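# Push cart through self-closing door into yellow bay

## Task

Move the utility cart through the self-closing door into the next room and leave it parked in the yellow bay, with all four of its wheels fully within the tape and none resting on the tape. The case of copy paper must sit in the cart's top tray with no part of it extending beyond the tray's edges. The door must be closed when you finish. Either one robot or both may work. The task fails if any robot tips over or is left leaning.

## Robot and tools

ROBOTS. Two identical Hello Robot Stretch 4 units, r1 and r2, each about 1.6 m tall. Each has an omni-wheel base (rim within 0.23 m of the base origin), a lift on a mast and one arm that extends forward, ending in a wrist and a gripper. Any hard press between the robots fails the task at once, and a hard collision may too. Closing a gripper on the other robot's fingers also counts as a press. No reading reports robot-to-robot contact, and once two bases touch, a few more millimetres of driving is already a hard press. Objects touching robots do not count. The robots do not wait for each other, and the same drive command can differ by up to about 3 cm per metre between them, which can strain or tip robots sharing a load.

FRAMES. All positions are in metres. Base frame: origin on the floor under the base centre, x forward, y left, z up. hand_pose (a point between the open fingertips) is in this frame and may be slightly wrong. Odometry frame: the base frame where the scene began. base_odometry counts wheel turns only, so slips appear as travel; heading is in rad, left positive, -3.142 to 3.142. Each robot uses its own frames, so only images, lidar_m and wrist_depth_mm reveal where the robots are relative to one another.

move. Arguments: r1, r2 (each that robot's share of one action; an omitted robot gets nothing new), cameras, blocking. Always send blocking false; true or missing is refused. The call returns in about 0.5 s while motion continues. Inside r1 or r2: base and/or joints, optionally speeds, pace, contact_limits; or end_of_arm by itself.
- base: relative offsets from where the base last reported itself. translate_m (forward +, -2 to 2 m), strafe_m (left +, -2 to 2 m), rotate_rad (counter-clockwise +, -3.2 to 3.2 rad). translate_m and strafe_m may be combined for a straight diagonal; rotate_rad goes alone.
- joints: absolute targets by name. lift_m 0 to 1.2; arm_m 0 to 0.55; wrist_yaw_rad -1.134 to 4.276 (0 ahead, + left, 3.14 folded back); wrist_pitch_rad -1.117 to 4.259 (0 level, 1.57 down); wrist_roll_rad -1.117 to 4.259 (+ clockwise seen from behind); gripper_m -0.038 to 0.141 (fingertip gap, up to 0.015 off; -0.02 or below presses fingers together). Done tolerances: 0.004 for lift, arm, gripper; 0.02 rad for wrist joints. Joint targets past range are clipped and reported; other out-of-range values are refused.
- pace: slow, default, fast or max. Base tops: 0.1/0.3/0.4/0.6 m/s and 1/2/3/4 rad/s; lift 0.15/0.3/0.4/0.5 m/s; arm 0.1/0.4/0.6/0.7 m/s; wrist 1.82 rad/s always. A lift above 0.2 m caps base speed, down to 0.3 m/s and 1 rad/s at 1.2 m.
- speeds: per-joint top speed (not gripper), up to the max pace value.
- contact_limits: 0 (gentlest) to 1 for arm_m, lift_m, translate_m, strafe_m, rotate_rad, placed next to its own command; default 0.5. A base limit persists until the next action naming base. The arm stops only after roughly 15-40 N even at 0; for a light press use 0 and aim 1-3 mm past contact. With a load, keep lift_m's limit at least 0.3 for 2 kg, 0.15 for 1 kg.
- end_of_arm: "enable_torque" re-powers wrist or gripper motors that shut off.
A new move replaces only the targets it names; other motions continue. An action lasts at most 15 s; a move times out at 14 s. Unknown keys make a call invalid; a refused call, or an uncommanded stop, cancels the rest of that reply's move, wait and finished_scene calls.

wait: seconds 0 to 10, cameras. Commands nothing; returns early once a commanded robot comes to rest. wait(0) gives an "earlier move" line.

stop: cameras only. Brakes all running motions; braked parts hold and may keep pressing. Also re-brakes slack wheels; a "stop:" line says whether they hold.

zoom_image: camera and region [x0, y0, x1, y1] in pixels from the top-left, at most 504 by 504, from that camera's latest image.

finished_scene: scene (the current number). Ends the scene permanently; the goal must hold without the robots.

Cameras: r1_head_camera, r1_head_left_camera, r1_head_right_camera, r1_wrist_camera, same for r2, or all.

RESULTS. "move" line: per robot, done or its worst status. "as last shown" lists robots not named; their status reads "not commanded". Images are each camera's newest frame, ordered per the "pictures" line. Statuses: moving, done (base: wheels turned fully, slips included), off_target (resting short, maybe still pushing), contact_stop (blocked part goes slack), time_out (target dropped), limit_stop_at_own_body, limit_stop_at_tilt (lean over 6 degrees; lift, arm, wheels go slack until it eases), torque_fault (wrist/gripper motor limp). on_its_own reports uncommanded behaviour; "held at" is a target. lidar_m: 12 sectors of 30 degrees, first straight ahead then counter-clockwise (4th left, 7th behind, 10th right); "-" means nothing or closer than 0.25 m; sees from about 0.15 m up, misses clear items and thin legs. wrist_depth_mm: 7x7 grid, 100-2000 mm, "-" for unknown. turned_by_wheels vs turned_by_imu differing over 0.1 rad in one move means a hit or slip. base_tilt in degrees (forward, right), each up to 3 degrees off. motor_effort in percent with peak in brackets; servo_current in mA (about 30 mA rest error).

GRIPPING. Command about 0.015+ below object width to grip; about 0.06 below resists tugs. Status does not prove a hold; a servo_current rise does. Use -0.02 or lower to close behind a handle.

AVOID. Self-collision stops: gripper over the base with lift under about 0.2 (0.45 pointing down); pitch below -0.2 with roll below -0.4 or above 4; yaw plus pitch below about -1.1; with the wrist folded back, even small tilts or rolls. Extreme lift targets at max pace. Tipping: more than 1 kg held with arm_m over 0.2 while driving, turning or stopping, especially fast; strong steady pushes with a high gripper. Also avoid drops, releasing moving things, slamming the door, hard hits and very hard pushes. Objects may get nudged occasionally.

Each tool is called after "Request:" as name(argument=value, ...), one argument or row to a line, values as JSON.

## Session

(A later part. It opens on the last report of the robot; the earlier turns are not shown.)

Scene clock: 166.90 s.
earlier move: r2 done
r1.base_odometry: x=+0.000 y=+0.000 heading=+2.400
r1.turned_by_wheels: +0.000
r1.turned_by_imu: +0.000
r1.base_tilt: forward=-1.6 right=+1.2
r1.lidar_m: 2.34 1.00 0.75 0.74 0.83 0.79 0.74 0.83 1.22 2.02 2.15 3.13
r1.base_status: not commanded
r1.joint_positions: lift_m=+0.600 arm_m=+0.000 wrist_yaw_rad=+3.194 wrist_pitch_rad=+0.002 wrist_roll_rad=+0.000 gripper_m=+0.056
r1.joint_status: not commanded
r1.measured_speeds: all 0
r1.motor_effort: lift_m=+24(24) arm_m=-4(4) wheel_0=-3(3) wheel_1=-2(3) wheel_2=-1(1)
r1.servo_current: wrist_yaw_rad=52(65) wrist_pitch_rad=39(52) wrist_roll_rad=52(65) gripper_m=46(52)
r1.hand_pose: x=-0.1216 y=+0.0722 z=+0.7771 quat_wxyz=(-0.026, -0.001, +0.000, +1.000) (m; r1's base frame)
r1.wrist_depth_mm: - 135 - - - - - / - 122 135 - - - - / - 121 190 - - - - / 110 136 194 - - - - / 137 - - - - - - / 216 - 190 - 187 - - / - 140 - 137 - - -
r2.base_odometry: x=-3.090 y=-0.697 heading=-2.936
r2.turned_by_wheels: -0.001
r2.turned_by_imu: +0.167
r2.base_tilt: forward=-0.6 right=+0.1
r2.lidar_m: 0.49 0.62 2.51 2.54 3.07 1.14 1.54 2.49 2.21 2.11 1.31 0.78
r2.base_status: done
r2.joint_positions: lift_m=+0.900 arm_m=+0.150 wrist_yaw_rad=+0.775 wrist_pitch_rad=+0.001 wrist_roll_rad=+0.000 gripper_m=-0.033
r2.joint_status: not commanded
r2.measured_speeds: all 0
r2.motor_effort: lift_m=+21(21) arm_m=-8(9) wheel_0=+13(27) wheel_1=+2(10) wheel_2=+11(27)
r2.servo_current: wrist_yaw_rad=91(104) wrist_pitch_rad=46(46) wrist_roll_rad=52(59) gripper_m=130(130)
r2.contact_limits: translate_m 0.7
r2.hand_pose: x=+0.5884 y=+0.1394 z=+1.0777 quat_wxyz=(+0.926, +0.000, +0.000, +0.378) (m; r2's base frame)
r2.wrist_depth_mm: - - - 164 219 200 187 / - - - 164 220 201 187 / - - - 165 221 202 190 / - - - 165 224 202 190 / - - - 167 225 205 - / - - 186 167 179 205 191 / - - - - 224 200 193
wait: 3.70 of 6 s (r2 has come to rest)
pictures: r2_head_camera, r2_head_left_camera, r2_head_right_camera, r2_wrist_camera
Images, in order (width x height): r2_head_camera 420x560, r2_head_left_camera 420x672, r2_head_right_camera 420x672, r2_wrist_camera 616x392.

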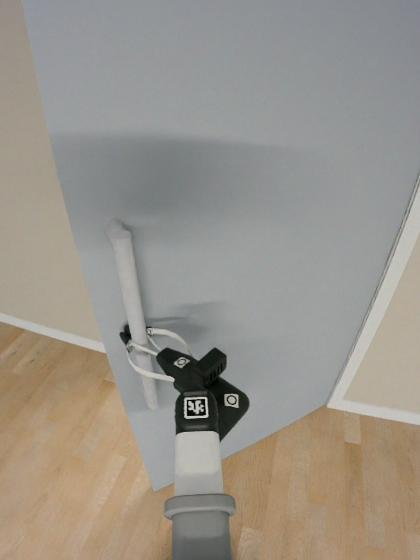

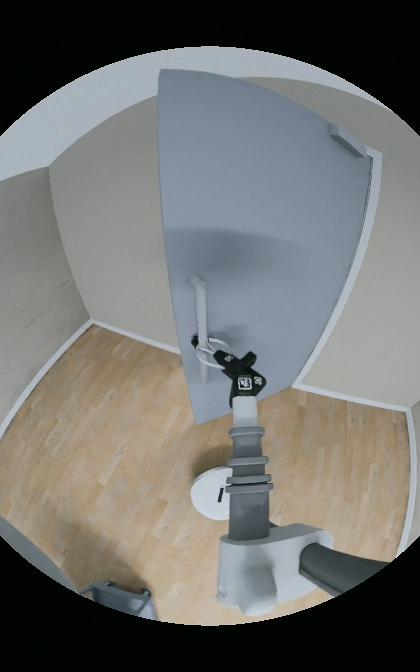

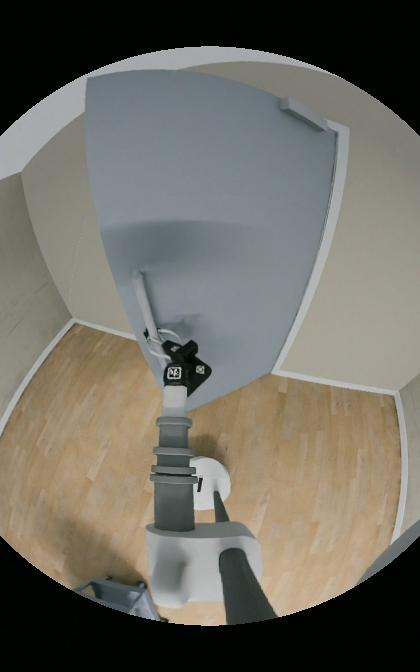

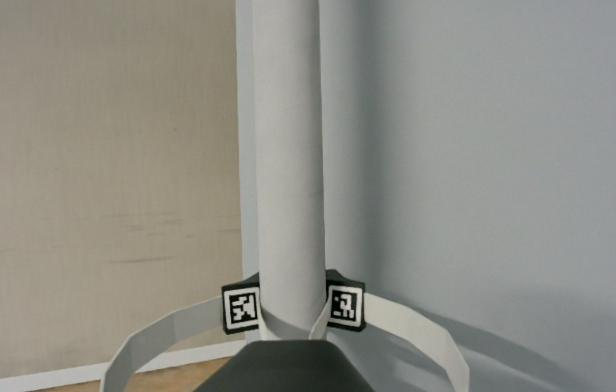

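Request:
move(
  blocking=false,
  r2={"base":{"translate_m":-0.2,"strafe_m":-0.186},"pace":"slow","contact_limits":{"translate_m":0.7}},
  cameras=[],
)

Request:
wait(
  seconds=6,
  cameras=[],
)

Request:
move(
  blocking=false,
  r2={"base":{"translate_m":-0.2,"strafe_m":-0.186},"pace":"slow","contact_limits":{"translate_m":0.7}},
  cameras=[],
)

Request:
wait(
  seconds=6,
  cameras=["r2_wrist_camera","r2_head_camera","r2_head_left_camera","r2_head_right_camera"],
)

Scene clock: 174.83 s.
move: r2 moving
r1: as last shown
r1.base_tilt: forward=-1.6 right=+1.3
r1.lidar_m: 2.37 1.02 0.79 0.74 0.82 0.78 0.77 0.83 1.24 2.03 2.15 3.16
r1.motor_effort: lift_m=+24(24) arm_m=-4(4) wheel_0=-3(3) wheel_1=-2(2) wheel_2=-1(1)
r1.servo_current: wrist_yaw_rad=46(65) wrist_pitch_rad=46(46) wrist_roll_rad=59(59) gripper_m=39(46)
r1.wrist_depth_mm: - 135 - - - - - / - 122 135 - - - - / - 121 190 - - - - / 110 136 194 - - - - / 137 - - - - - - / 216 - 190 - 189 - - / - 141 - 137 - - -
r2.base_odometry: x=-3.083 y=-0.687 heading=-2.933
r2.turned_by_wheels: +0.003
r2.turned_by_imu: +0.005
r2.base_tilt: forward=-0.7 right=+0.0
r2.lidar_m: 0.55 0.60 2.54 2.54 3.12 1.14 1.62 2.47 2.21 2.08 1.26 0.82
r2.base_status: translate_m moving; strafe_m moving
r2.joint_positions: lift_m=+0.900 arm_m=+0.150 wrist_yaw_rad=+0.775 wrist_pitch_rad=+0.001 wrist_roll_rad=+0.000 gripper_m=-0.033
r2.joint_status: not commanded
r2.measured_speeds: translate_m=-0.037 strafe_m=-0.035 rotate_rad=+0.000 lift_m=+0.000 arm_m=+0.000 wrist_yaw_rad=+0.000 wrist_pitch_rad=+0.000 wrist_roll_rad=+0.000
r2.motor_effort: lift_m=+21(21) arm_m=-9(9) wheel_0=+19(19) wheel_1=-7(8) wheel_2=+21(22)
r2.servo_current: wrist_yaw_rad=98(98) wrist_pitch_rad=39(46) wrist_roll_rad=39(59) gripper_m=124(130)
r2.contact_limits: translate_m 0.7
r2.hand_pose: x=+0.5884 y=+0.1394 z=+1.0777 quat_wxyz=(+0.926, +0.000, +0.000, +0.378) (m; r2's base frame)
r2.wrist_depth_mm: - - - 163 218 200 187 / - - - 164 220 201 189 / - - - 164 220 203 189 / - - - 166 222 204 190 / - - - 166 225 205 - / - - 185 167 180 206 193 / - - - - 224 200 193
pictures: none
No camera images: "cameras" was empty.

Scene clock: 178.30 s.
earlier move: r2 done
r1.base_odometry: x=+0.000 y=+0.000 heading=+2.400
r1.turned_by_wheels: +0.000
r1.turned_by_imu: +0.000
r1.base_tilt: forward=-1.6 right=+1.2
r1.lidar_m: 2.35 1.01 0.76 0.75 0.81 0.78 0.78 0.82 1.22 2.03 2.15 3.15
r1.base_status: not commanded
r1.joint_positions: lift_m=+0.600 arm_m=+0.000 wrist_yaw_rad=+3.194 wrist_pitch_rad=+0.002 wrist_roll_rad=+0.000 gripper_m=+0.056
r1.joint_status: not commanded
r1.measured_speeds: all 0
r1.motor_effort: lift_m=+24(24) arm_m=-4(4) wheel_0=-3(3) wheel_1=-2(2) wheel_2=-1(1)
r1.servo_current: wrist_yaw_rad=52(72) wrist_pitch_rad=39(52) wrist_roll_rad=46(65) gripper_m=39(46)
r1.hand_pose: x=-0.1216 y=+0.0722 z=+0.7771 quat_wxyz=(-0.026, -0.001, +0.000, +1.000) (m; r1's base frame)
r1.wrist_depth_mm: - 135 - - - - - / - 122 135 - - - - / - 121 190 - - - - / 110 136 194 - - - - / 137 - - - - - - / 216 - 191 - 187 - - / - 140 - 137 - - -
r2.base_odometry: x=-2.933 y=-0.474 heading=-2.933
r2.turned_by_wheels: +0.001
r2.turned_by_imu: +0.155
r2.base_tilt: forward=-0.7 right=+0.0
r2.lidar_m: 0.53 0.60 2.76 2.84 1.16 1.13 2.94 2.08 1.99 1.80 1.29 0.82
r2.base_status: done
r2.joint_positions: lift_m=+0.900 arm_m=+0.150 wrist_yaw_rad=+0.775 wrist_pitch_rad=+0.001 wrist_roll_rad=+0.000 gripper_m=-0.033
r2.joint_status: not commanded
r2.measured_speeds: all 0
r2.motor_effort: lift_m=+21(21) arm_m=-7(10) wheel_0=+21(27) wheel_1=+0(10) wheel_2=+19(27)
r2.servo_current: wrist_yaw_rad=85(98) wrist_pitch_rad=39(46) wrist_roll_rad=52(59) gripper_m=124(130)
r2.contact_limits: translate_m 0.7
r2.hand_pose: x=+0.5883 y=+0.1394 z=+1.0777 quat_wxyz=(+0.926, +0.000, +0.000, +0.378) (m; r2's base frame)
r2.wrist_depth_mm: - - - 167 219 201 190 / - - - 163 220 202 190 / - - - 167 221 204 192 / - - - 167 223 205 192 / - - - 168 226 206 194 / - - 183 167 217 207 195 / - - - - 225 201 195
wait: 3.47 of 6 s (r2 has come to rest)
pictures: none
No camera images: "cameras" was empty.

Scene clock: 178.80 s.
move: r2 moving
r1: as last shown
r1.base_tilt: forward=-1.6 right=+1.3
r1.lidar_m: 2.36 1.00 0.76 0.74 0.80 0.79 0.78 0.85 1.25 2.03 2.17 3.12
r1.servo_current: wrist_yaw_rad=46(65) wrist_pitch_rad=33(52) wrist_roll_rad=39(52) gripper_m=46(46)
r1.wrist_depth_mm: - 135 - - - - - / - 122 135 - - - - / - 121 190 - - - - / 110 136 194 - - - - / 137 - - - - - - / 216 - 190 - 187 - - / - 141 - 136 - - -
r2.base_odometry: x=-2.926 y=-0.464 heading=-2.929
r2.turned_by_wheels: +0.003
r2.turned_by_imu: +0.012
r2.base_tilt: forward=-0.7 right=+0.0
r2.lidar_m: 0.55 0.59 2.76 2.86 1.13 1.12 2.89 2.07 1.98 1.79 1.28 0.84
r2.base_status: translate_m moving; strafe_m moving
r2.joint_positions: lift_m=+0.900 arm_m=+0.150 wrist_yaw_rad=+0.775 wrist_pitch_rad=+0.001 wrist_roll_rad=+0.000 gripper_m=-0.033
r2.joint_status: not commanded
r2.measured_speeds: translate_m=-0.039 strafe_m=-0.036 rotate_rad=+0.003 lift_m=+0.000 arm_m=+0.000 wrist_yaw_rad=+0.000 wrist_pitch_rad=+0.000 wrist_roll_rad=+0.000
r2.motor_effort: lift_m=+21(21) arm_m=-7(8) wheel_0=+18(25) wheel_1=-5(7) wheel_2=+24(25)
r2.servo_current: wrist_yaw_rad=78(98) wrist_pitch_rad=39(46) wrist_roll_rad=52(59) gripper_m=137(137)
r2.contact_limits: translate_m 0.7
r2.hand_pose: x=+0.5883 y=+0.1394 z=+1.0777 quat_wxyz=(+0.926, +0.000, +0.000, +0.378) (m; r2's base frame)
r2.wrist_depth_mm: - - - 165 220 202 190 / - - - 163 221 203 190 / - - - 166 223 204 192 / - - - 167 224 205 193 / - - - 167 226 206 193 / - - 183 167 181 208 195 / - - - - 225 200 196
pictures: none
No camera images: "cameras" was empty.

Scene clock: 182.27 s.
earlier move: r2 done
r1.base_odometry: x=+0.000 y=+0.000 heading=+2.400
r1.turned_by_wheels: +0.000
r1.turned_by_imu: +0.000
r1.base_tilt: forward=-1.6 right=+1.3
r1.lidar_m: 2.34 1.03 0.76 0.74 0.82 0.79 0.76 0.83 1.25 2.02 2.17 3.17
r1.base_status: not commanded
r1.joint_positions: lift_m=+0.600 arm_m=+0.000 wrist_yaw_rad=+3.194 wrist_pitch_rad=+0.002 wrist_roll_rad=+0.000 gripper_m=+0.056
r1.joint_status: not commanded
r1.measured_speeds: all 0
r1.motor_effort: lift_m=+24(24) arm_m=-4(4) wheel_0=-2(3) wheel_1=-2(2) wheel_2=-1(1)
r1.servo_current: wrist_yaw_rad=65(72) wrist_pitch_rad=39(52) wrist_roll_rad=52(72) gripper_m=46(46)
r1.hand_pose: x=-0.1216 y=+0.0722 z=+0.7771 quat_wxyz=(-0.026, -0.001, +0.000, +1.000) (m; r1's base frame)
r1.wrist_depth_mm: - 135 - - - - - / - 122 135 - - - - / - 121 190 - - - - / 110 136 193 - - - - / 137 - - - - - - / 216 - 190 - 187 - - / - 141 - 136 - - -
r2.base_odometry: x=-2.777 y=-0.251 heading=-2.929
r2.turned_by_wheels: +0.000
r2.turned_by_imu: +0.124
r2.base_tilt: forward=-0.7 right=+0.0
r2.lidar_m: 0.57 0.57 2.98 3.26 1.18 4.56 2.29 1.77 1.74 1.60 1.27 0.85
r2.base_status: done
r2.joint_positions: lift_m=+0.900 arm_m=+0.150 wrist_yaw_rad=+0.777 wrist_pitch_rad=+0.001 wrist_roll_rad=+0.000 gripper_m=-0.033
r2.joint_status: not commanded
r2.measured_speeds: all 0
r2.motor_effort: lift_m=+21(21) arm_m=-7(8) wheel_0=+23(28) wheel_1=+0(8) wheel_2=+20(27)
r2.servo_current: wrist_yaw_rad=98(111) wrist_pitch_rad=33(46) wrist_roll_rad=52(59) gripper_m=124(137)
r2.contact_limits: translate_m 0.7
r2.hand_pose: x=+0.5880 y=+0.1399 z=+1.0777 quat_wxyz=(+0.925, +0.000, +0.000, +0.379) (m; r2's base frame)
r2.wrist_depth_mm: - - - 170 222 206 196 / - - 262 164 224 207 197 / - - 264 170 224 208 198 / - - - 170 226 209 199 / - - - 170 228 211 201 / - - 183 170 222 213 201 / - - - - 225 208 202
wait: 3.47 of 6 s (r2 has come to rest)
pictures: r2_head_camera, r2_head_left_camera, r2_head_right_camera, r2_wrist_camera
Images, in order (width x height): r2_head_camera 420x560, r2_head_left_camera 420x672, r2_head_right_camera 420x672, r2_wrist_camera 616x392.

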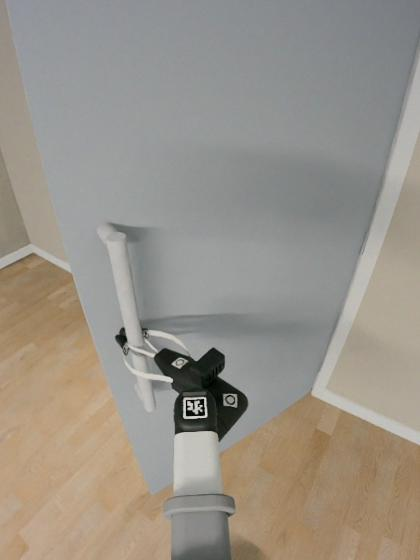

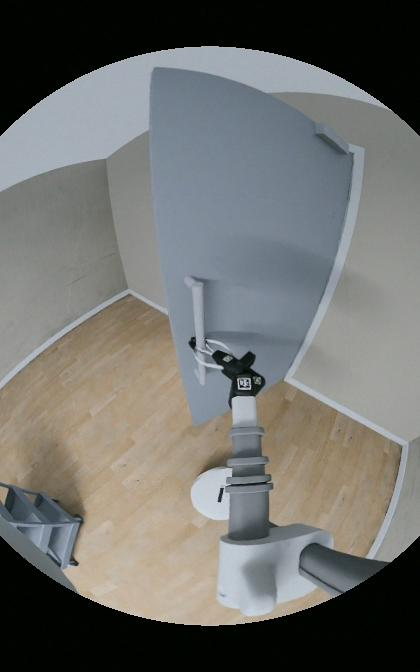

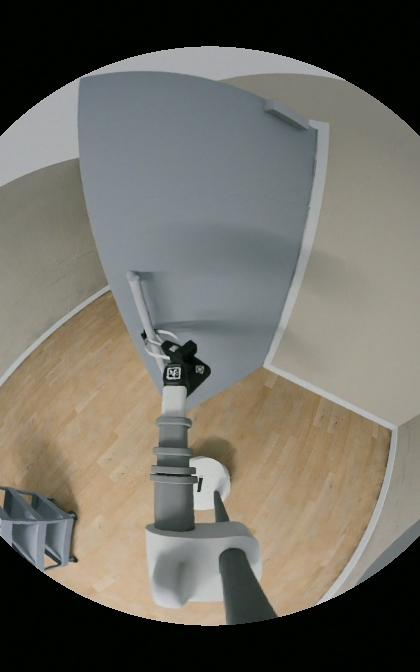

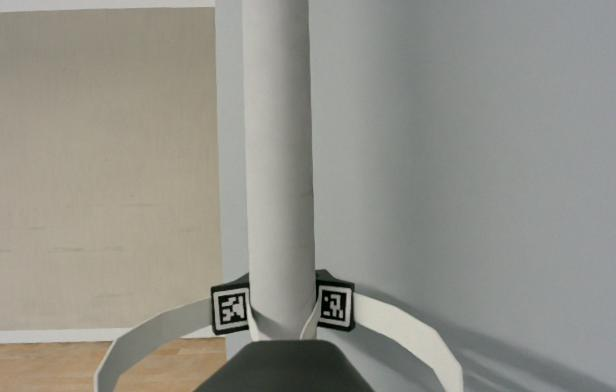

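Request:
move(
  blocking=false,
  r2={"base":{"translate_m":-0.2,"strafe_m":-0.186},"pace":"slow","contact_limits":{"translate_m":0.7}},
  cameras=[],
)

Request:
wait(
  seconds=6,
  cameras=[],
)

Request:
move(
  blocking=false,
  r2={"base":{"translate_m":-0.25,"strafe_m":-0.13},"pace":"slow","contact_limits":{"translate_m":0.7}},
  cameras=[],
)

Request:
wait(
  seconds=6,
  cameras=["r2_wrist_camera","r2_head_camera","r2_head_left_camera","r2_head_right_camera"],
)

Scene clock: 188.20 s.
move: r2 moving
r1: as last shown
r1.lidar_m: 2.37 1.00 0.75 0.75 0.80 0.78 0.76 0.84 1.26 2.03 2.15 3.17
r1.motor_effort: lift_m=+24(24) arm_m=-4(4) wheel_0=-3(3) wheel_1=-2(2) wheel_2=-1(1)
r1.servo_current: wrist_yaw_rad=33(59) wrist_pitch_rad=39(52) wrist_roll_rad=26(52) gripper_m=39(46)
r1.wrist_depth_mm: - 135 - - - - - / - 122 135 - - - - / - 121 190 - - - - / 110 136 195 - - - - / 137 - - - - - - / 216 - 190 - 188 - - / - 140 - 137 - - -
r2.base_odometry: x=-2.769 y=-0.240 heading=-2.926
r2.turned_by_wheels: +0.003
r2.turned_by_imu: +0.015
r2.base_tilt: forward=-0.7 right=+0.0
r2.lidar_m: 0.52 0.61 3.00 3.26 1.19 4.57 2.25 1.79 1.73 1.59 1.27 0.86
r2.base_status: translate_m moving; strafe_m moving
r2.joint_positions: lift_m=+0.900 arm_m=+0.150 wrist_yaw_rad=+0.777 wrist_pitch_rad=+0.001 wrist_roll_rad=+0.000 gripper_m=-0.033
r2.joint_status: not commanded
r2.measured_speeds: translate_m=-0.037 strafe_m=-0.038 rotate_rad=+0.004 lift_m=+0.000 arm_m=+0.000 wrist_yaw_rad=+0.000 wrist_pitch_rad=+0.000 wrist_roll_rad=+0.000
r2.motor_effort: lift_m=+21(21) arm_m=-7(7) wheel_0=+18(25) wheel_1=-3(4) wheel_2=+22(22)
r2.servo_current: wrist_yaw_rad=98(104) wrist_pitch_rad=33(46) wrist_roll_rad=33(52) gripper_m=124(130)
r2.contact_limits: translate_m 0.7
r2.hand_pose: x=+0.5880 y=+0.1399 z=+1.0777 quat_wxyz=(+0.925, +0.000, +0.000, +0.379) (m; r2's base frame)
r2.wrist_depth_mm: - - 262 163 222 206 195 / - - 263 163 224 208 197 / - - - 168 225 209 198 / - - - 168 226 210 200 / - - - 168 227 211 200 / - - 184 167 222 213 202 / - - - - 228 209 202
pictures: none
No camera images: "cameras" was empty.

Scene clock: 191.67 s.
earlier move: r2 done
r1.base_odometry: x=+0.000 y=+0.000 heading=+2.400
r1.turned_by_wheels: +0.000
r1.turned_by_imu: +0.000
r1.base_tilt: forward=-1.6 right=+1.3
r1.lidar_m: 2.33 1.01 0.79 0.74 0.82 0.78 0.78 0.81 1.27 2.02 2.15 3.15
r1.base_status: not commanded
r1.joint_positions: lift_m=+0.600 arm_m=+0.000 wrist_yaw_rad=+3.194 wrist_pitch_rad=+0.002 wrist_roll_rad=+0.000 gripper_m=+0.056
r1.joint_status: not commanded
r1.measured_speeds: all 0
r1.motor_effort: lift_m=+24(24) arm_m=-4(4) wheel_0=-3(3) wheel_1=-2(2) wheel_2=-1(1)
r1.servo_current: wrist_yaw_rad=52(72) wrist_pitch_rad=39(52) wrist_roll_rad=46(65) gripper_m=39(46)
r1.hand_pose: x=-0.1216 y=+0.0722 z=+0.7771 quat_wxyz=(-0.026, -0.001, +0.000, +1.000) (m; r1's base frame)
r1.wrist_depth_mm: - 135 - - - - - / - 122 135 - - - - / - 121 191 - - - - / 110 136 194 - - - - / 137 - - - - - - / 216 - 190 - 187 - - / - 141 - 137 - - -
r2.base_odometry: x=-2.621 y=-0.027 heading=-2.926
r2.turned_by_wheels: +0.000
r2.turned_by_imu: +0.069
r2.base_tilt: forward=-0.7 right=+0.0
r2.lidar_m: 0.54 0.57 3.24 1.29 1.35 3.52 1.83 1.51 1.51 1.52 1.26 0.99
r2.base_status: done
r2.joint_positions: lift_m=+0.900 arm_m=+0.150 wrist_yaw_rad=+0.777 wrist_pitch_rad=+0.001 wrist_roll_rad=+0.000 gripper_m=-0.033
r2.joint_status: not commanded
r2.measured_speeds: all 0
r2.motor_effort: lift_m=+21(21) arm_m=-7(7) wheel_0=+20(28) wheel_1=+0(7) wheel_2=+16(26)
r2.servo_current: wrist_yaw_rad=104(117) wrist_pitch_rad=33(46) wrist_roll_rad=52(65) gripper_m=130(130)
r2.contact_limits: translate_m 0.7
r2.hand_pose: x=+0.5880 y=+0.1399 z=+1.0777 quat_wxyz=(+0.925, +0.000, +0.000, +0.379) (m; r2's base frame)
r2.wrist_depth_mm: - - 249 171 230 222 216 / - - 251 163 231 223 216 / - - 252 170 234 226 218 / - - 253 170 234 226 220 / - - 256 166 236 227 221 / - - 183 166 233 228 222 / - - 259 - 236 227 224
wait: 3.47 of 6 s (r2 has come to rest)
pictures: none
No camera images: "cameras" was empty.

Scene clock: 192.17 s.
move: r2 moving
r1: as last shown
r1.lidar_m: 2.34 1.03 0.77 0.74 0.78 0.78 0.77 0.84 1.22 2.03 2.15 3.16
r1.servo_current: wrist_yaw_rad=39(59) wrist_pitch_rad=46(46) wrist_roll_rad=65(65) gripper_m=33(52)
r1.wrist_depth_mm: - 135 - - - - - / - 122 135 - - - - / - 121 190 - - - - / 110 136 194 - - - - / 137 - - - - - - / 215 - 190 - 188 - - / - 141 - 137 - - -
r2.base_odometry: x=-2.611 y=-0.018 heading=-2.924
r2.turned_by_wheels: +0.002
r2.turned_by_imu: +0.002
r2.base_tilt: forward=-0.7 right=+0.0
r2.lidar_m: 0.54 0.56 3.24 1.31 1.36 3.40 1.81 1.50 1.48 1.53 1.28 1.00
r2.base_status: translate_m moving; strafe_m moving
r2.joint_positions: lift_m=+0.900 arm_m=+0.150 wrist_yaw_rad=+0.777 wrist_pitch_rad=+0.001 wrist_roll_rad=+0.000 gripper_m=-0.033
r2.joint_status: not commanded
r2.measured_speeds: translate_m=-0.047 strafe_m=-0.025 rotate_rad=+0.001 lift_m=+0.000 arm_m=+0.000 wrist_yaw_rad=+0.000 wrist_pitch_rad=+0.000 wrist_roll_rad=+0.000
r2.motor_effort: lift_m=+21(21) arm_m=-7(7) wheel_0=+12(20) wheel_1=-4(5) wheel_2=+20(20)
r2.servo_current: wrist_yaw_rad=104(111) wrist_pitch_rad=39(46) wrist_roll_rad=46(52) gripper_m=130(130)
r2.contact_limits: translate_m 0.7
r2.hand_pose: x=+0.5880 y=+0.1399 z=+1.0777 quat_wxyz=(+0.925, +0.000, +0.000, +0.379) (m; r2's base frame)
r2.wrist_depth_mm: - - 248 166 233 224 218 / - - 249 167 233 225 220 / - - 251 167 235 226 220 / - - 252 167 236 228 222 / - - 256 167 236 229 224 / - - 183 167 180 230 224 / - - 258 - 239 228 226
pictures: none
No camera images: "cameras" was empty.

Scene clock: 195.67 s.
earlier move: r2 done
r1.base_odometry: x=+0.000 y=+0.000 heading=+2.400
r1.turned_by_wheels: +0.000
r1.turned_by_imu: +0.000
r1.base_tilt: forward=-1.6 right=+1.2
r1.lidar_m: 2.35 1.02 0.77 0.74 0.80 0.80 0.77 0.84 1.23 2.02 2.17 3.15
r1.base_status: not commanded
r1.joint_positions: lift_m=+0.600 arm_m=+0.000 wrist_yaw_rad=+3.194 wrist_pitch_rad=+0.002 wrist_roll_rad=+0.000 gripper_m=+0.056
r1.joint_status: not commanded
r1.measured_speeds: all 0
r1.motor_effort: lift_m=+24(24) arm_m=-4(4) wheel_0=-2(3) wheel_1=-2(2) wheel_2=-1(1)
r1.servo_current: wrist_yaw_rad=46(72) wrist_pitch_rad=39(52) wrist_roll_rad=46(65) gripper_m=46(52)
r1.hand_pose: x=-0.1216 y=+0.0722 z=+0.7771 quat_wxyz=(-0.026, -0.001, +0.000, +1.000) (m; r1's base frame)
r1.wrist_depth_mm: - 135 - - - - - / - 122 135 - - - - / - 121 190 - - - - / 110 136 194 - - - - / 137 - - - - - - / 216 - 190 - 187 - - / - 140 - 137 - - -
r2.base_odometry: x=-2.405 y=+0.153 heading=-2.926
r2.turned_by_wheels: -0.002
r2.turned_by_imu: -0.221
r2.base_tilt: forward=-0.6 right=+0.1
r2.lidar_m: 0.54 0.54 3.41 1.40 1.33 4.43 1.94 1.40 1.33 1.38 1.43 1.37
r2.base_status: done
r2.joint_positions: lift_m=+0.900 arm_m=+0.150 wrist_yaw_rad=+0.748 wrist_pitch_rad=+0.001 wrist_roll_rad=+0.000 gripper_m=-0.034
r2.joint_status: not commanded
r2.measured_speeds: all 0
r2.motor_effort: lift_m=+21(21) arm_m=-8(8) wheel_0=-8(20) wheel_1=-8(19) wheel_2=+15(21)
r2.servo_current: wrist_yaw_rad=72(111) wrist_pitch_rad=39(46) wrist_roll_rad=46(65) gripper_m=117(130)
r2.contact_limits: translate_m 0.7
r2.hand_pose: x=+0.5920 y=+0.1321 z=+1.0777 quat_wxyz=(+0.931, +0.000, +0.000, +0.365) (m; r2's base frame)
r2.wrist_depth_mm: - - 219 163 281 317 366 / - - 220 165 282 320 370 / - - 221 164 282 320 373 / - - 221 163 283 320 373 / - - 222 164 285 324 375 / - - 213 166 176 327 377 / - - 217 - 296 309 382
wait: 3.50 of 6 s (r2 has come to rest)
pictures: r2_head_camera, r2_head_left_camera, r2_head_right_camera, r2_wrist_camera
Images, in order (width x height): r2_head_camera 420x560, r2_head_left_camera 420x672, r2_head_right_camera 420x672, r2_wrist_camera 616x392.

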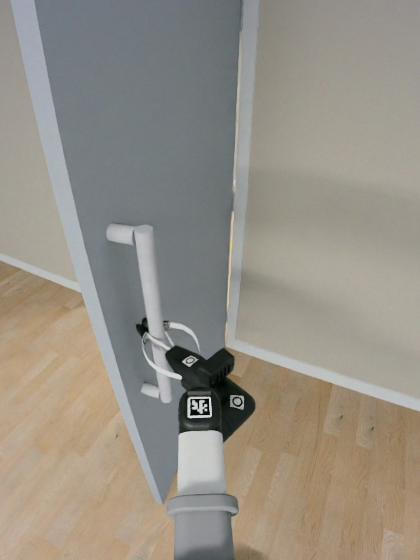

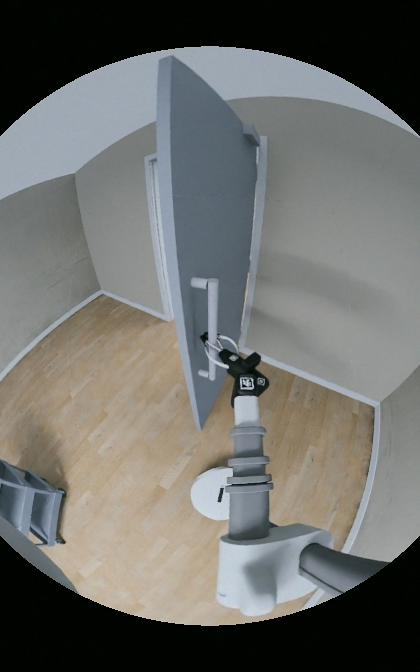

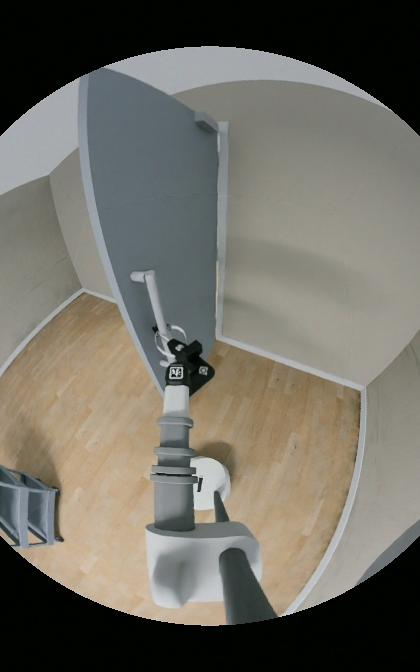

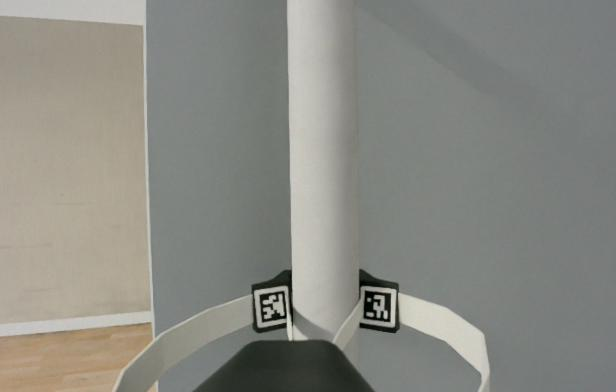

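Request:
move(
  blocking=false,
  r1={"base":{"translate_m":1.55},"joints":{"lift_m":1.1}},
  cameras=[],
)

Request:
wait(
  seconds=8,
  cameras=[],
)

Request:
move(
  blocking=false,
  r1={"base":{"rotate_rad":1.57},"joints":{"wrist_yaw_rad":0.0}},
  cameras=[],
)

Request:
wait(
  seconds=3,
  cameras=["r1_head_camera","r1_head_left_camera","r1_head_right_camera"],
)

Scene clock: 216.53 s.
move: r1 moving
r1.base_odometry: x=-0.023 y=+0.021 heading=+2.400
r1.turned_by_wheels: +0.000
r1.turned_by_imu: +0.000
r1.base_tilt: forward=-1.6 right=+1.3
r1.lidar_m: 2.36 1.01 0.76 0.74 0.82 0.82 0.79 0.87 1.29 2.02 2.13 3.12
r1.base_status: translate_m moving
r1.joint_positions: lift_m=+0.638 arm_m=+0.000 wrist_yaw_rad=+3.194 wrist_pitch_rad=+0.002 wrist_roll_rad=+0.000 gripper_m=+0.056
r1.joint_status: lift_m moving
r1.measured_speeds: translate_m=+0.123 strafe_m=+0.000 rotate_rad=+0.002 lift_m=+0.146 arm_m=+0.000 wrist_yaw_rad=+0.000 wrist_pitch_rad=+0.000 wrist_roll_rad=+0.000
r1.motor_effort: lift_m=+26(26) arm_m=-4(4) wheel_0=+6(8) wheel_1=+6(8) wheel_2=-10(10)
r1.servo_current: wrist_yaw_rad=52(52) wrist_pitch_rad=39(52) wrist_roll_rad=46(59) gripper_m=39(46)
r1.hand_pose: x=-0.1216 y=+0.0722 z=+0.8152 quat_wxyz=(-0.026, -0.001, +0.000, +1.000) (m; r1's base frame)
r1.wrist_depth_mm: - 135 - - - - - / - 123 135 - - - - / - 124 161 - - - - / 110 136 198 - - - - / 137 - - - - - - / 221 - 190 - 187 - - / - 140 - 137 - - -
r2: as last shown
r2.turned_by_wheels: +0.000
r2.turned_by_imu: -0.003
r2.base_tilt: forward=-0.5 right=+0.1
r2.lidar_m: 0.55 0.55 3.40 1.42 1.35 4.42 1.98 1.37 1.32 1.37 1.44 1.37
r2.motor_effort: lift_m=+21(21) arm_m=-8(8) wheel_0=-7(7) wheel_1=-7(8) wheel_2=+14(14)
r2.servo_current: wrist_yaw_rad=72(78) wrist_pitch_rad=46(46) wrist_roll_rad=39(52) gripper_m=111(117)
r2.contact_limits: translate_m 0.7
r2.wrist_depth_mm: - - 219 164 277 320 370 / - - 220 164 282 319 373 / - - 221 165 285 322 373 / - - 223 166 281 324 377 / - - 223 166 285 325 377 / - - 213 166 178 327 379 / - - 218 - 296 307 387
pictures: none
No camera images: "cameras" was empty.

Scene clock: 222.70 s.
earlier move: r1 done
r1.base_odometry: x=-1.143 y=+1.047 heading=+2.400
r1.turned_by_wheels: +0.000
r1.turned_by_imu: +0.001
r1.base_tilt: forward=-1.6 right=+1.3
r1.lidar_m: 1.98 0.83 0.85 1.53 0.80 1.01 2.31 2.52 2.21 2.16 2.30 2.44
r1.base_status: done
r1.joint_positions: lift_m=+1.100 arm_m=+0.000 wrist_yaw_rad=+3.194 wrist_pitch_rad=+0.002 wrist_roll_rad=+0.000 gripper_m=+0.056
r1.joint_status: all done
r1.measured_speeds: all 0
r1.motor_effort: lift_m=+23(28) arm_m=-4(4) wheel_0=+1(9) wheel_1=+0(8) wheel_2=+2(10)
r1.servo_current: wrist_yaw_rad=52(78) wrist_pitch_rad=46(52) wrist_roll_rad=39(72) gripper_m=39(46)
r1.hand_pose: x=-0.1216 y=+0.0722 z=+1.2772 quat_wxyz=(-0.026, -0.001, +0.000, +1.000) (m; r1's base frame)
r1.wrist_depth_mm: - 134 - - - - - / - 123 146 - - - - / - 121 192 - - - - / 111 135 206 - - - - / 216 - - - - - - / - - 194 - 187 - - / - - - 153 - - -
r2.base_odometry: x=-2.405 y=+0.153 heading=-2.926
r2.turned_by_wheels: +0.000
r2.turned_by_imu: +0.001
r2.base_tilt: forward=-0.6 right=+0.1
r2.lidar_m: 0.55 0.53 3.42 1.43 1.33 4.44 1.99 1.40 1.33 1.37 1.44 1.36
r2.base_status: not commanded
r2.joint_positions: lift_m=+0.900 arm_m=+0.150 wrist_yaw_rad=+0.748 wrist_pitch_rad=+0.001 wrist_roll_rad=+0.000 gripper_m=-0.034
r2.joint_status: not commanded
r2.measured_speeds: all 0
r2.motor_effort: lift_m=+21(21) arm_m=-8(8) wheel_0=-7(7) wheel_1=-7(8) wheel_2=+14(14)
r2.servo_current: wrist_yaw_rad=72(91) wrist_pitch_rad=39(52) wrist_roll_rad=52(59) gripper_m=104(124)
r2.contact_limits: translate_m 0.7
r2.hand_pose: x=+0.5920 y=+0.1321 z=+1.0777 quat_wxyz=(+0.931, +0.000, +0.000, +0.365) (m; r2's base frame)
r2.wrist_depth_mm: - - 220 164 277 320 373 / - - 220 164 283 320 370 / - - 221 165 285 322 370 / - - 222 165 281 324 375 / - - 223 166 287 327 379 / - - 213 166 178 327 379 / - - 217 - 297 310 384
wait: 6.17 of 8 s (r1 has come to rest)
pictures: none
No camera images: "cameras" was empty.

Scene clock: 223.20 s.
move: r1 moving
r1.base_odometry: x=-1.143 y=+1.047 heading=+2.564
r1.turned_by_wheels: +0.164
r1.turned_by_imu: +0.165
r1.base_tilt: forward=-1.6 right=+1.2
r1.lidar_m: 1.37 0.82 3.12 0.87 0.78 1.25 2.31 2.52 2.16 2.15 2.48 2.40
r1.base_status: rotate_rad moving
r1.joint_positions: lift_m=+1.100 arm_m=+0.000 wrist_yaw_rad=+2.607 wrist_pitch_rad=+0.002 wrist_roll_rad=+0.000 gripper_m=+0.056
r1.joint_status: wrist_yaw_rad moving
r1.measured_speeds: translate_m=+0.000 strafe_m=+0.000 rotate_rad=+0.632 lift_m=+0.000 arm_m=+0.000 wrist_yaw_rad=-1.820 wrist_pitch_rad=+0.000 wrist_roll_rad=+0.000
r1.motor_effort: lift_m=+23(24) arm_m=-4(4) wheel_0=-4(8) wheel_1=-6(6) wheel_2=-5(6)
r1.servo_current: wrist_yaw_rad=104(111) wrist_pitch_rad=33(52) wrist_roll_rad=59(65) gripper_m=33(46)
r1.hand_pose: x=-0.0327 y=+0.2221 z=+1.2772 quat_wxyz=(+0.264, -0.001, +0.000, +0.965) (m; r1's base frame)
r1.wrist_depth_mm: - - - - - 699 - / - - - - - 715 - / - - - - - 699 - / - - - - - 715 - / - - - - - 715 - / - - 194 - 188 715 - / - - - 143 - 707 -
r2: as last shown
r2.turned_by_imu: +0.000
r2.lidar_m: 0.54 0.53 3.40 1.42 1.33 4.41 1.99 1.41 1.32 1.38 1.45 1.34
r2.servo_current: wrist_yaw_rad=59(72) wrist_pitch_rad=46(46) wrist_roll_rad=52(52) gripper_m=117(117)
r2.contact_limits: translate_m 0.7
r2.wrist_depth_mm: - - 220 164 277 319 370 / - - 220 164 283 320 370 / - - 222 165 283 320 373 / - - 223 165 281 327 377 / - - 223 166 286 327 379 / - - 213 167 178 325 382 / - - 218 - 298 309 384
pictures: none
No camera images: "cameras" was empty.

Scene clock: 225.20 s.
earlier move: r1 done
r1.base_odometry: x=-1.143 y=+1.047 heading=-2.314
r1.turned_by_wheels: +1.406
r1.turned_by_imu: +1.413
r1.base_tilt: forward=-1.6 right=+1.3
r1.lidar_m: 1.63 0.80 1.01 2.31 2.45 2.19 2.14 2.29 2.46 2.02 0.84 0.82
r1.base_status: done
r1.joint_positions: lift_m=+1.100 arm_m=+0.000 wrist_yaw_rad=+0.003 wrist_pitch_rad=+0.002 wrist_roll_rad=+0.000 gripper_m=+0.056
r1.joint_status: all done
r1.measured_speeds: all 0
r1.motor_effort: lift_m=+23(24) arm_m=-3(4) wheel_0=-2(8) wheel_1=-2(8) wheel_2=+0(7)
r1.servo_current: wrist_yaw_rad=39(117) wrist_pitch_rad=39(52) wrist_roll_rad=33(78) gripper_m=39(52)
r1.hand_pose: x=+0.4595 y=-0.0867 z=+1.2772 quat_wxyz=(+1.000, +0.000, +0.001, +0.001) (m; r1's base frame)
r1.wrist_depth_mm: - - - - - - - / - - - - - - - / - - - - - - - / - - - - - - - / - - - - - - - / - - 192 - 187 - - / - 141 - 153 - - -
r2.base_odometry: x=-2.405 y=+0.153 heading=-2.926
r2.turned_by_wheels: +0.000
r2.turned_by_imu: +0.000
r2.base_tilt: forward=-0.6 right=+0.1
r2.lidar_m: 0.54 0.53 3.40 1.40 1.34 4.42 1.98 1.38 1.32 1.38 1.47 1.36
r2.base_status: not commanded
r2.joint_positions: lift_m=+0.900 arm_m=+0.150 wrist_yaw_rad=+0.748 wrist_pitch_rad=+0.001 wrist_roll_rad=+0.000 gripper_m=-0.034
r2.joint_status: not commanded
r2.measured_speeds: all 0
r2.motor_effort: lift_m=+21(21) arm_m=-8(8) wheel_0=-7(7) wheel_1=-7(8) wheel_2=+14(14)
r2.servo_current: wrist_yaw_rad=72(78) wrist_pitch_rad=33(46) wrist_roll_rad=46(59) gripper_m=111(124)
r2.contact_limits: translate_m 0.7
r2.hand_pose: x=+0.5920 y=+0.1321 z=+1.0777 quat_wxyz=(+0.931, +0.000, +0.000, +0.365) (m; r2's base frame)
r2.wrist_depth_mm: - - 219 164 277 320 370 / - - 220 164 283 320 370 / - - 221 165 283 322 373 / - - 222 165 279 324 373 / - - 223 166 286 325 379 / - - 214 167 178 327 379 / - - 218 - 296 309 384
wait: 2.00 of 3 s (r1 has come to rest)
pictures: r1_head_camera, r1_head_left_camera, r1_head_right_camera
Images, in order (width x height): r1_head_camera 420x560, r1_head_left_camera 420x672, r1_head_right_camera 420x672.

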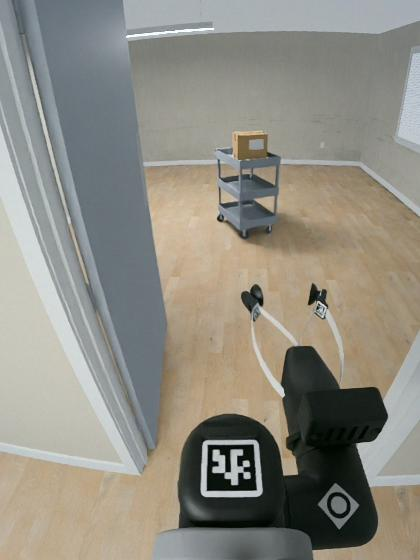

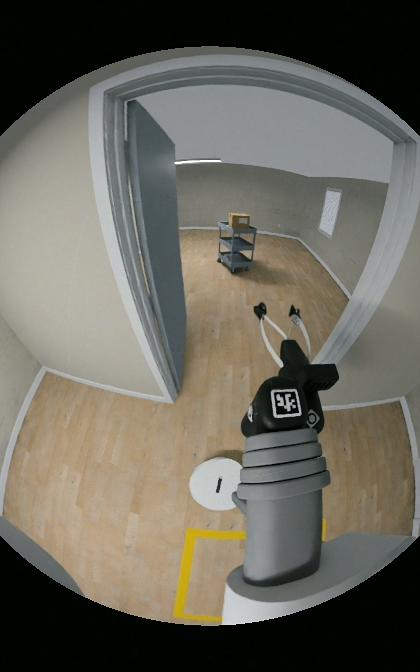

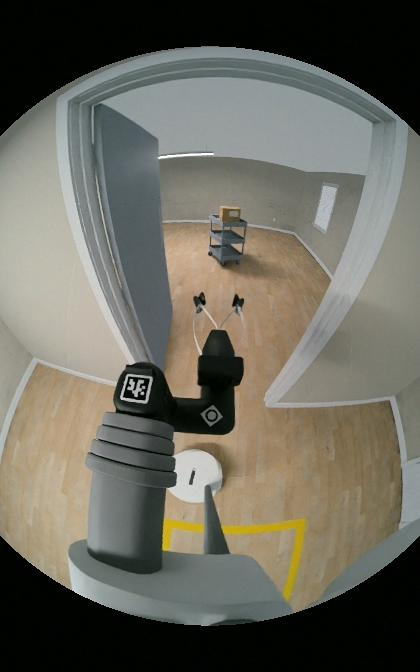

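Request:
zoom_image(
  camera="r1_head_camera",
  region=[190, 110, 310, 250],
)

Scaled by 3.600 from the camera's 420x560 image, which has a finer 600x800 frame.

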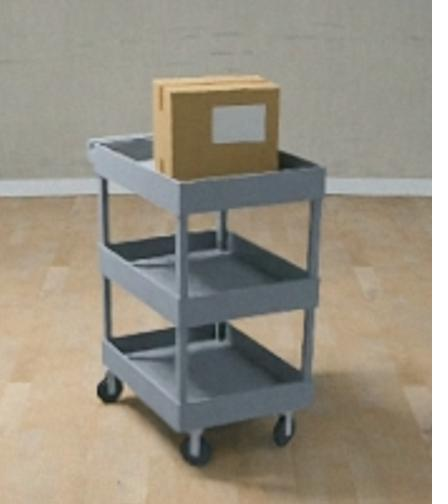

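Request:
move(
  blocking=false,
  r1={"base":{"translate_m":0.9,"strafe_m":-0.03},"joints":{"wrist_roll_rad":1.57,"wrist_pitch_rad":0.9,"gripper_m":0.1,"lift_m":1.12}},
  cameras=[],
)

Request:
wait(
  seconds=6,
  cameras=["r1_head_camera","r1_head_left_camera","r1_head_right_camera"],
)

Scene clock: 246.23 s.
move: r1 moving
r1.base_odometry: x=-1.165 y=+1.025 heading=-2.313
r1.turned_by_wheels: +0.000
r1.turned_by_imu: +0.000
r1.base_tilt: forward=-1.6 right=+1.3
r1.lidar_m: 1.62 0.75 0.95 2.30 2.45 2.20 2.15 2.34 2.44 1.93 0.82 0.84
r1.base_status: translate_m moving; strafe_m moving
r1.joint_positions: lift_m=+1.119 arm_m=+0.000 wrist_yaw_rad=+0.003 wrist_pitch_rad=+0.583 wrist_roll_rad=+0.582 gripper_m=+0.075
r1.joint_status: lift_m moving; wrist_pitch_rad moving; wrist_roll_rad moving; gripper_m moving
r1.measured_speeds: translate_m=+0.120 strafe_m=-0.005 rotate_rad=+0.004 lift_m=+0.009 arm_m=+0.000 wrist_yaw_rad=+0.000 wrist_pitch_rad=+1.819 wrist_roll_rad=+1.820
r1.motor_effort: lift_m=+24(26) arm_m=-4(4) wheel_0=+6(8) wheel_1=+3(6) wheel_2=-8(10)
r1.servo_current: wrist_yaw_rad=33(78) wrist_pitch_rad=78(78) wrist_roll_rad=78(117) gripper_m=65(78)
r1.hand_pose: x=+0.4119 y=-0.0868 z=+1.1390 quat_wxyz=(+0.918, +0.274, +0.276, -0.081) (m; r1's base frame)
r1.wrist_depth_mm: - - - - - - - / - - - - - - - / - - - - - - 1921 / - - - - - 1808 1576 / - - - - 1863 1576 1430 / - - 193 1808 189 1397 1255 / 615 144 - 143 1366 1255 1138
r2: as last shown
r2.lidar_m: 0.55 0.54 3.41 1.40 1.31 4.41 2.00 1.40 1.31 1.39 1.46 1.36
r2.motor_effort: lift_m=+21(21) arm_m=-8(8) wheel_0=-6(7) wheel_1=-7(8) wheel_2=+14(14)
r2.servo_current: wrist_yaw_rad=78(85) wrist_pitch_rad=39(52) wrist_roll_rad=39(52) gripper_m=117(124)
r2.contact_limits: translate_m 0.7
r2.wrist_depth_mm: - - 220 164 277 319 373 / - - 220 164 283 322 375 / - - 221 165 283 324 375 / - - 222 165 281 324 375 / - - 223 167 286 325 379 / - - 213 167 178 327 382 / - - 218 - 296 310 387
pictures: none
No camera images: "cameras" was empty.

Scene clock: 250.23 s.
earlier move: r1 done
r1.base_odometry: x=-1.774 y=+0.404 heading=-2.313
r1.turned_by_wheels: +0.000
r1.turned_by_imu: +0.000
r1.base_tilt: forward=-1.6 right=+1.3
r1.lidar_m: 2.19 0.59 0.38 0.36 0.43 3.10 3.05 3.26 0.58 0.58 2.61 3.71
r1.base_status: done
r1.joint_positions: lift_m=+1.120 arm_m=+0.000 wrist_yaw_rad=+0.002 wrist_pitch_rad=+0.899 wrist_roll_rad=+1.568 gripper_m=+0.100
r1.joint_status: all done
r1.measured_speeds: all 0
r1.motor_effort: lift_m=+24(26) arm_m=-4(4) wheel_0=+1(10) wheel_1=+2(7) wheel_2=+0(10)
r1.servo_current: wrist_yaw_rad=52(78) wrist_pitch_rad=46(78) wrist_roll_rad=46(117) gripper_m=46(85)
r1.hand_pose: x=+0.3506 y=-0.0870 z=+1.0720 quat_wxyz=(+0.638, +0.636, +0.308, -0.306) (m; r1's base frame)
r1.wrist_depth_mm: - - 1863 1499 1336 1138 1025 / - - 1863 1499 1336 1138 1008 / - - 1921 1537 1308 1182 1042 / - - 1808 1576 1336 1138 1025 / - - 1863 1537 1336 1138 1008 / - - 215 1576 198 1118 1025 / - - 1863 144 1281 1138 1042
r2.base_odometry: x=-2.405 y=+0.153 heading=-2.926
r2.turned_by_wheels: +0.000
r2.turned_by_imu: +0.001
r2.base_tilt: forward=-0.6 right=+0.1
r2.lidar_m: 0.55 0.54 3.41 1.44 1.29 4.43 1.98 1.40 1.32 1.38 1.47 1.35
r2.base_status: not commanded
r2.joint_positions: lift_m=+0.900 arm_m=+0.150 wrist_yaw_rad=+0.748 wrist_pitch_rad=+0.001 wrist_roll_rad=+0.000 gripper_m=-0.034
r2.joint_status: not commanded
r2.measured_speeds: all 0
r2.motor_effort: lift_m=+21(21) arm_m=-8(8) wheel_0=-7(7) wheel_1=-7(8) wheel_2=+14(14)
r2.servo_current: wrist_yaw_rad=65(85) wrist_pitch_rad=39(52) wrist_roll_rad=46(59) gripper_m=117(124)
r2.contact_limits: translate_m 0.7
r2.hand_pose: x=+0.5920 y=+0.1321 z=+1.0777 quat_wxyz=(+0.931, +0.000, +0.000, +0.365) (m; r2's base frame)
r2.wrist_depth_mm: - - 219 164 277 319 370 / - - 220 164 283 320 370 / - - 222 166 283 322 373 / - - 222 165 282 324 373 / - - 224 166 285 325 379 / - - 213 167 178 325 379 / - - 217 - 296 310 384
wait: 4.00 of 6 s (r1 has come to rest)
pictures: r1_head_camera, r1_head_left_camera, r1_head_right_camera
Images, in order (width x height): r1_head_camera 420x560, r1_head_left_camera 420x672, r1_head_right_camera 420x672.

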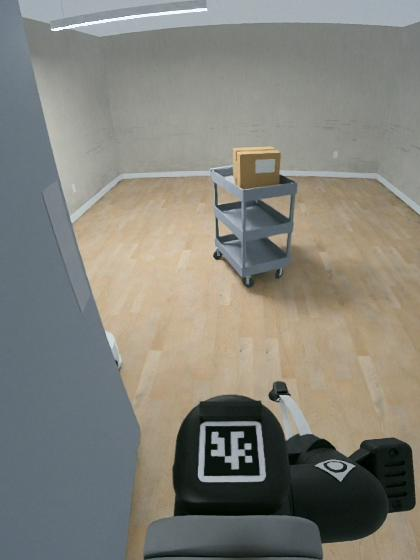

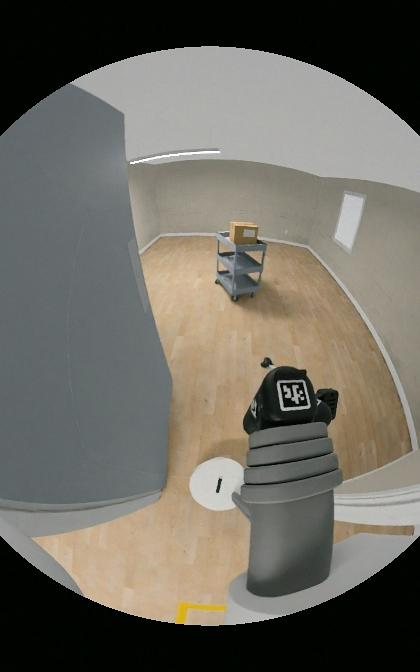

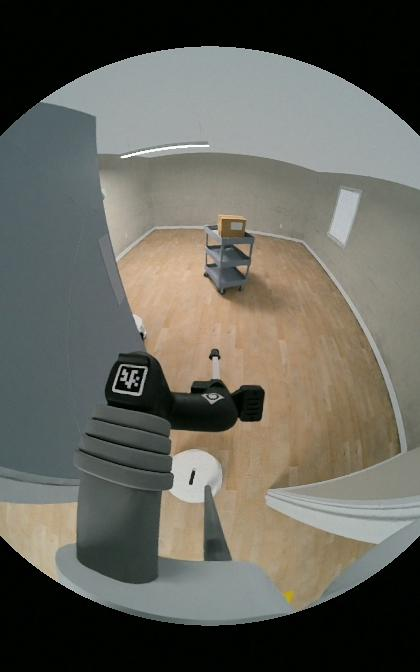

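Request:
move(
  blocking=false,
  r1={"base":{"translate_m":0.85,"strafe_m":-0.13}},
  cameras=[],
)

Request:
wait(
  seconds=6,
  cameras=["r1_head_camera","r1_head_left_camera","r1_wrist_camera"],
)

Scene clock: 255.97 s.
move: r1 moving
r1.base_odometry: x=-1.798 y=+0.384 heading=-2.313
r1.turned_by_wheels: +0.000
r1.turned_by_imu: +0.000
r1.base_tilt: forward=-1.6 right=+1.2
r1.lidar_m: 2.15 0.62 0.41 0.37 0.43 3.14 3.05 3.25 0.56 0.71 2.58 3.72
r1.base_status: translate_m moving; strafe_m moving
r1.joint_positions: lift_m=+1.120 arm_m=+0.000 wrist_yaw_rad=+0.002 wrist_pitch_rad=+0.899 wrist_roll_rad=+1.568 gripper_m=+0.100
r1.joint_status: not commanded
r1.measured_speeds: translate_m=+0.121 strafe_m=-0.019 rotate_rad=+0.004 lift_m=+0.000 arm_m=+0.000 wrist_yaw_rad=+0.000 wrist_pitch_rad=+0.000 wrist_roll_rad=+0.000
r1.motor_effort: lift_m=+24(24) arm_m=-4(4) wheel_0=+6(9) wheel_1=+5(7) wheel_2=-7(10)
r1.servo_current: wrist_yaw_rad=65(65) wrist_pitch_rad=46(52) wrist_roll_rad=59(59) gripper_m=39(52)
r1.hand_pose: x=+0.3506 y=-0.0870 z=+1.0720 quat_wxyz=(+0.638, +0.636, +0.308, -0.306) (m; r1's base frame)
r1.wrist_depth_mm: - - 1863 1576 1308 1138 1008 / - - 1863 1576 1308 1138 1025 / - - 1921 1537 1336 1138 1025 / - - 1921 1576 1281 1160 1008 / - - 1863 1499 1336 1160 1025 / - - 216 1576 198 1118 1025 / - - 1921 144 1281 1160 1025
r2: as last shown
r2.turned_by_imu: +0.000
r2.lidar_m: 0.52 0.56 3.40 1.43 1.32 4.43 1.99 1.41 1.30 1.37 1.44 1.38
r2.servo_current: wrist_yaw_rad=85(85) wrist_pitch_rad=39(39) wrist_roll_rad=46(52) gripper_m=117(117)
r2.contact_limits: translate_m 0.7
r2.wrist_depth_mm: - - 220 164 276 320 373 / - - 220 164 283 320 373 / - - 220 165 283 322 373 / - - 222 165 279 325 373 / - - 224 166 287 325 379 / - - 213 167 178 327 384 / - - 218 - 296 309 387
pictures: none
No camera images: "cameras" was empty.

Scene clock: 259.80 s.
earlier move: r1 done
r1.base_odometry: x=-2.444 y=-0.134 heading=-2.313
r1.turned_by_wheels: +0.000
r1.turned_by_imu: -0.001
r1.base_tilt: forward=-1.6 right=+1.3
r1.lidar_m: 1.35 3.12 0.87 0.56 0.56 0.77 3.96 1.05 1.47 2.39 2.52 1.54
r1.base_status: done
r1.joint_positions: lift_m=+1.120 arm_m=+0.000 wrist_yaw_rad=+0.002 wrist_pitch_rad=+0.899 wrist_roll_rad=+1.568 gripper_m=+0.100
r1.joint_status: not commanded
r1.measured_speeds: all 0
r1.motor_effort: lift_m=+24(24) arm_m=-3(4) wheel_0=+2(9) wheel_1=+3(7) wheel_2=-1(10)
r1.servo_current: wrist_yaw_rad=46(65) wrist_pitch_rad=39(52) wrist_roll_rad=33(65) gripper_m=46(52)
r1.hand_pose: x=+0.3506 y=-0.0870 z=+1.0720 quat_wxyz=(+0.638, +0.636, +0.308, -0.306) (m; r1's base frame)
r1.wrist_depth_mm: - - 1921 1537 1308 1118 1008 / - - 1921 1576 1308 1138 1025 / 1160 - 1808 1576 1308 1182 1008 / 1138 - 1618 1537 1308 1182 1042 / 1118 1618 1756 1576 1336 1138 1025 / - - 216 1576 197 1098 1042 / - - 1983 144 1255 1160 1025
r2.base_odometry: x=-2.405 y=+0.153 heading=-2.926
r2.turned_by_wheels: +0.000
r2.turned_by_imu: +0.001
r2.base_tilt: forward=-0.6 right=+0.1
r2.lidar_m: 0.55 0.53 0.95 1.47 1.33 4.44 2.00 1.39 1.30 1.37 1.46 1.37
r2.base_status: not commanded
r2.joint_positions: lift_m=+0.900 arm_m=+0.150 wrist_yaw_rad=+0.748 wrist_pitch_rad=+0.001 wrist_roll_rad=+0.000 gripper_m=-0.034
r2.joint_status: not commanded
r2.measured_speeds: all 0
r2.motor_effort: lift_m=+21(21) arm_m=-8(8) wheel_0=-7(7) wheel_1=-7(8) wheel_2=+14(14)
r2.servo_current: wrist_yaw_rad=72(85) wrist_pitch_rad=39(46) wrist_roll_rad=52(65) gripper_m=117(124)
r2.contact_limits: translate_m 0.7
r2.hand_pose: x=+0.5920 y=+0.1321 z=+1.0777 quat_wxyz=(+0.931, +0.000, +0.000, +0.365) (m; r2's base frame)
r2.wrist_depth_mm: - - 219 164 277 319 370 / - 732 220 164 283 322 373 / - 778 221 165 283 320 373 / - - 222 165 279 325 377 / - - 223 166 286 327 377 / - - 213 167 178 329 382 / - - 218 - 296 307 387
wait: 3.83 of 6 s (r1 has come to rest)
pictures: r1_head_camera, r1_head_left_camera, r1_wrist_camera
Images, in order (width x height): r1_head_camera 420x560, r1_head_left_camera 420x672, r1_wrist_camera 616x392.

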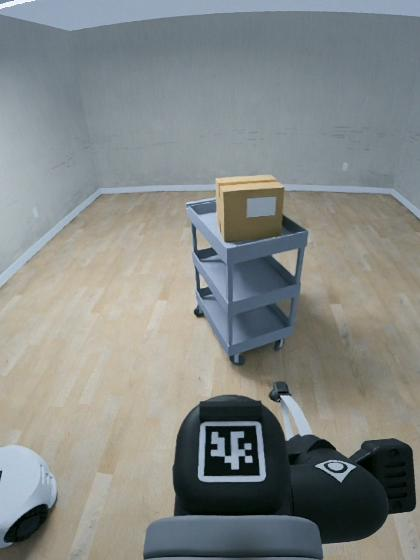

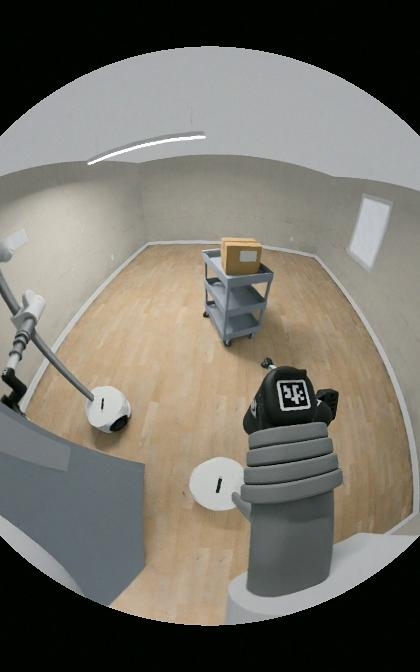

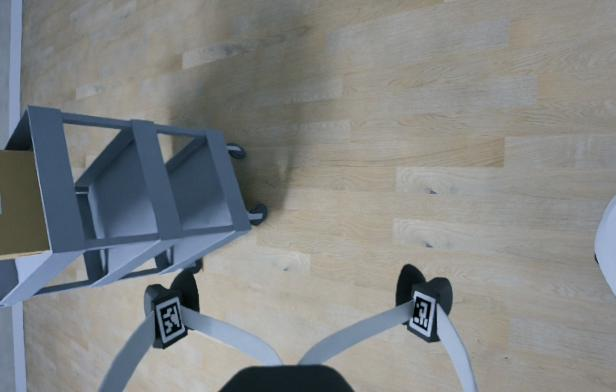

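Request:
zoom_image(
  camera="r1_head_camera",
  region=[170, 160, 330, 380],
)

Scaled by 2.291 from the camera's 420x560 image, which has a finer 600x800 frame.

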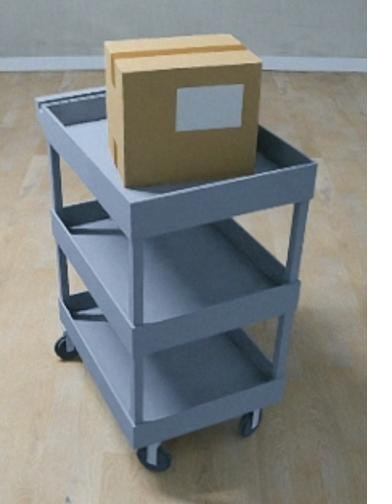

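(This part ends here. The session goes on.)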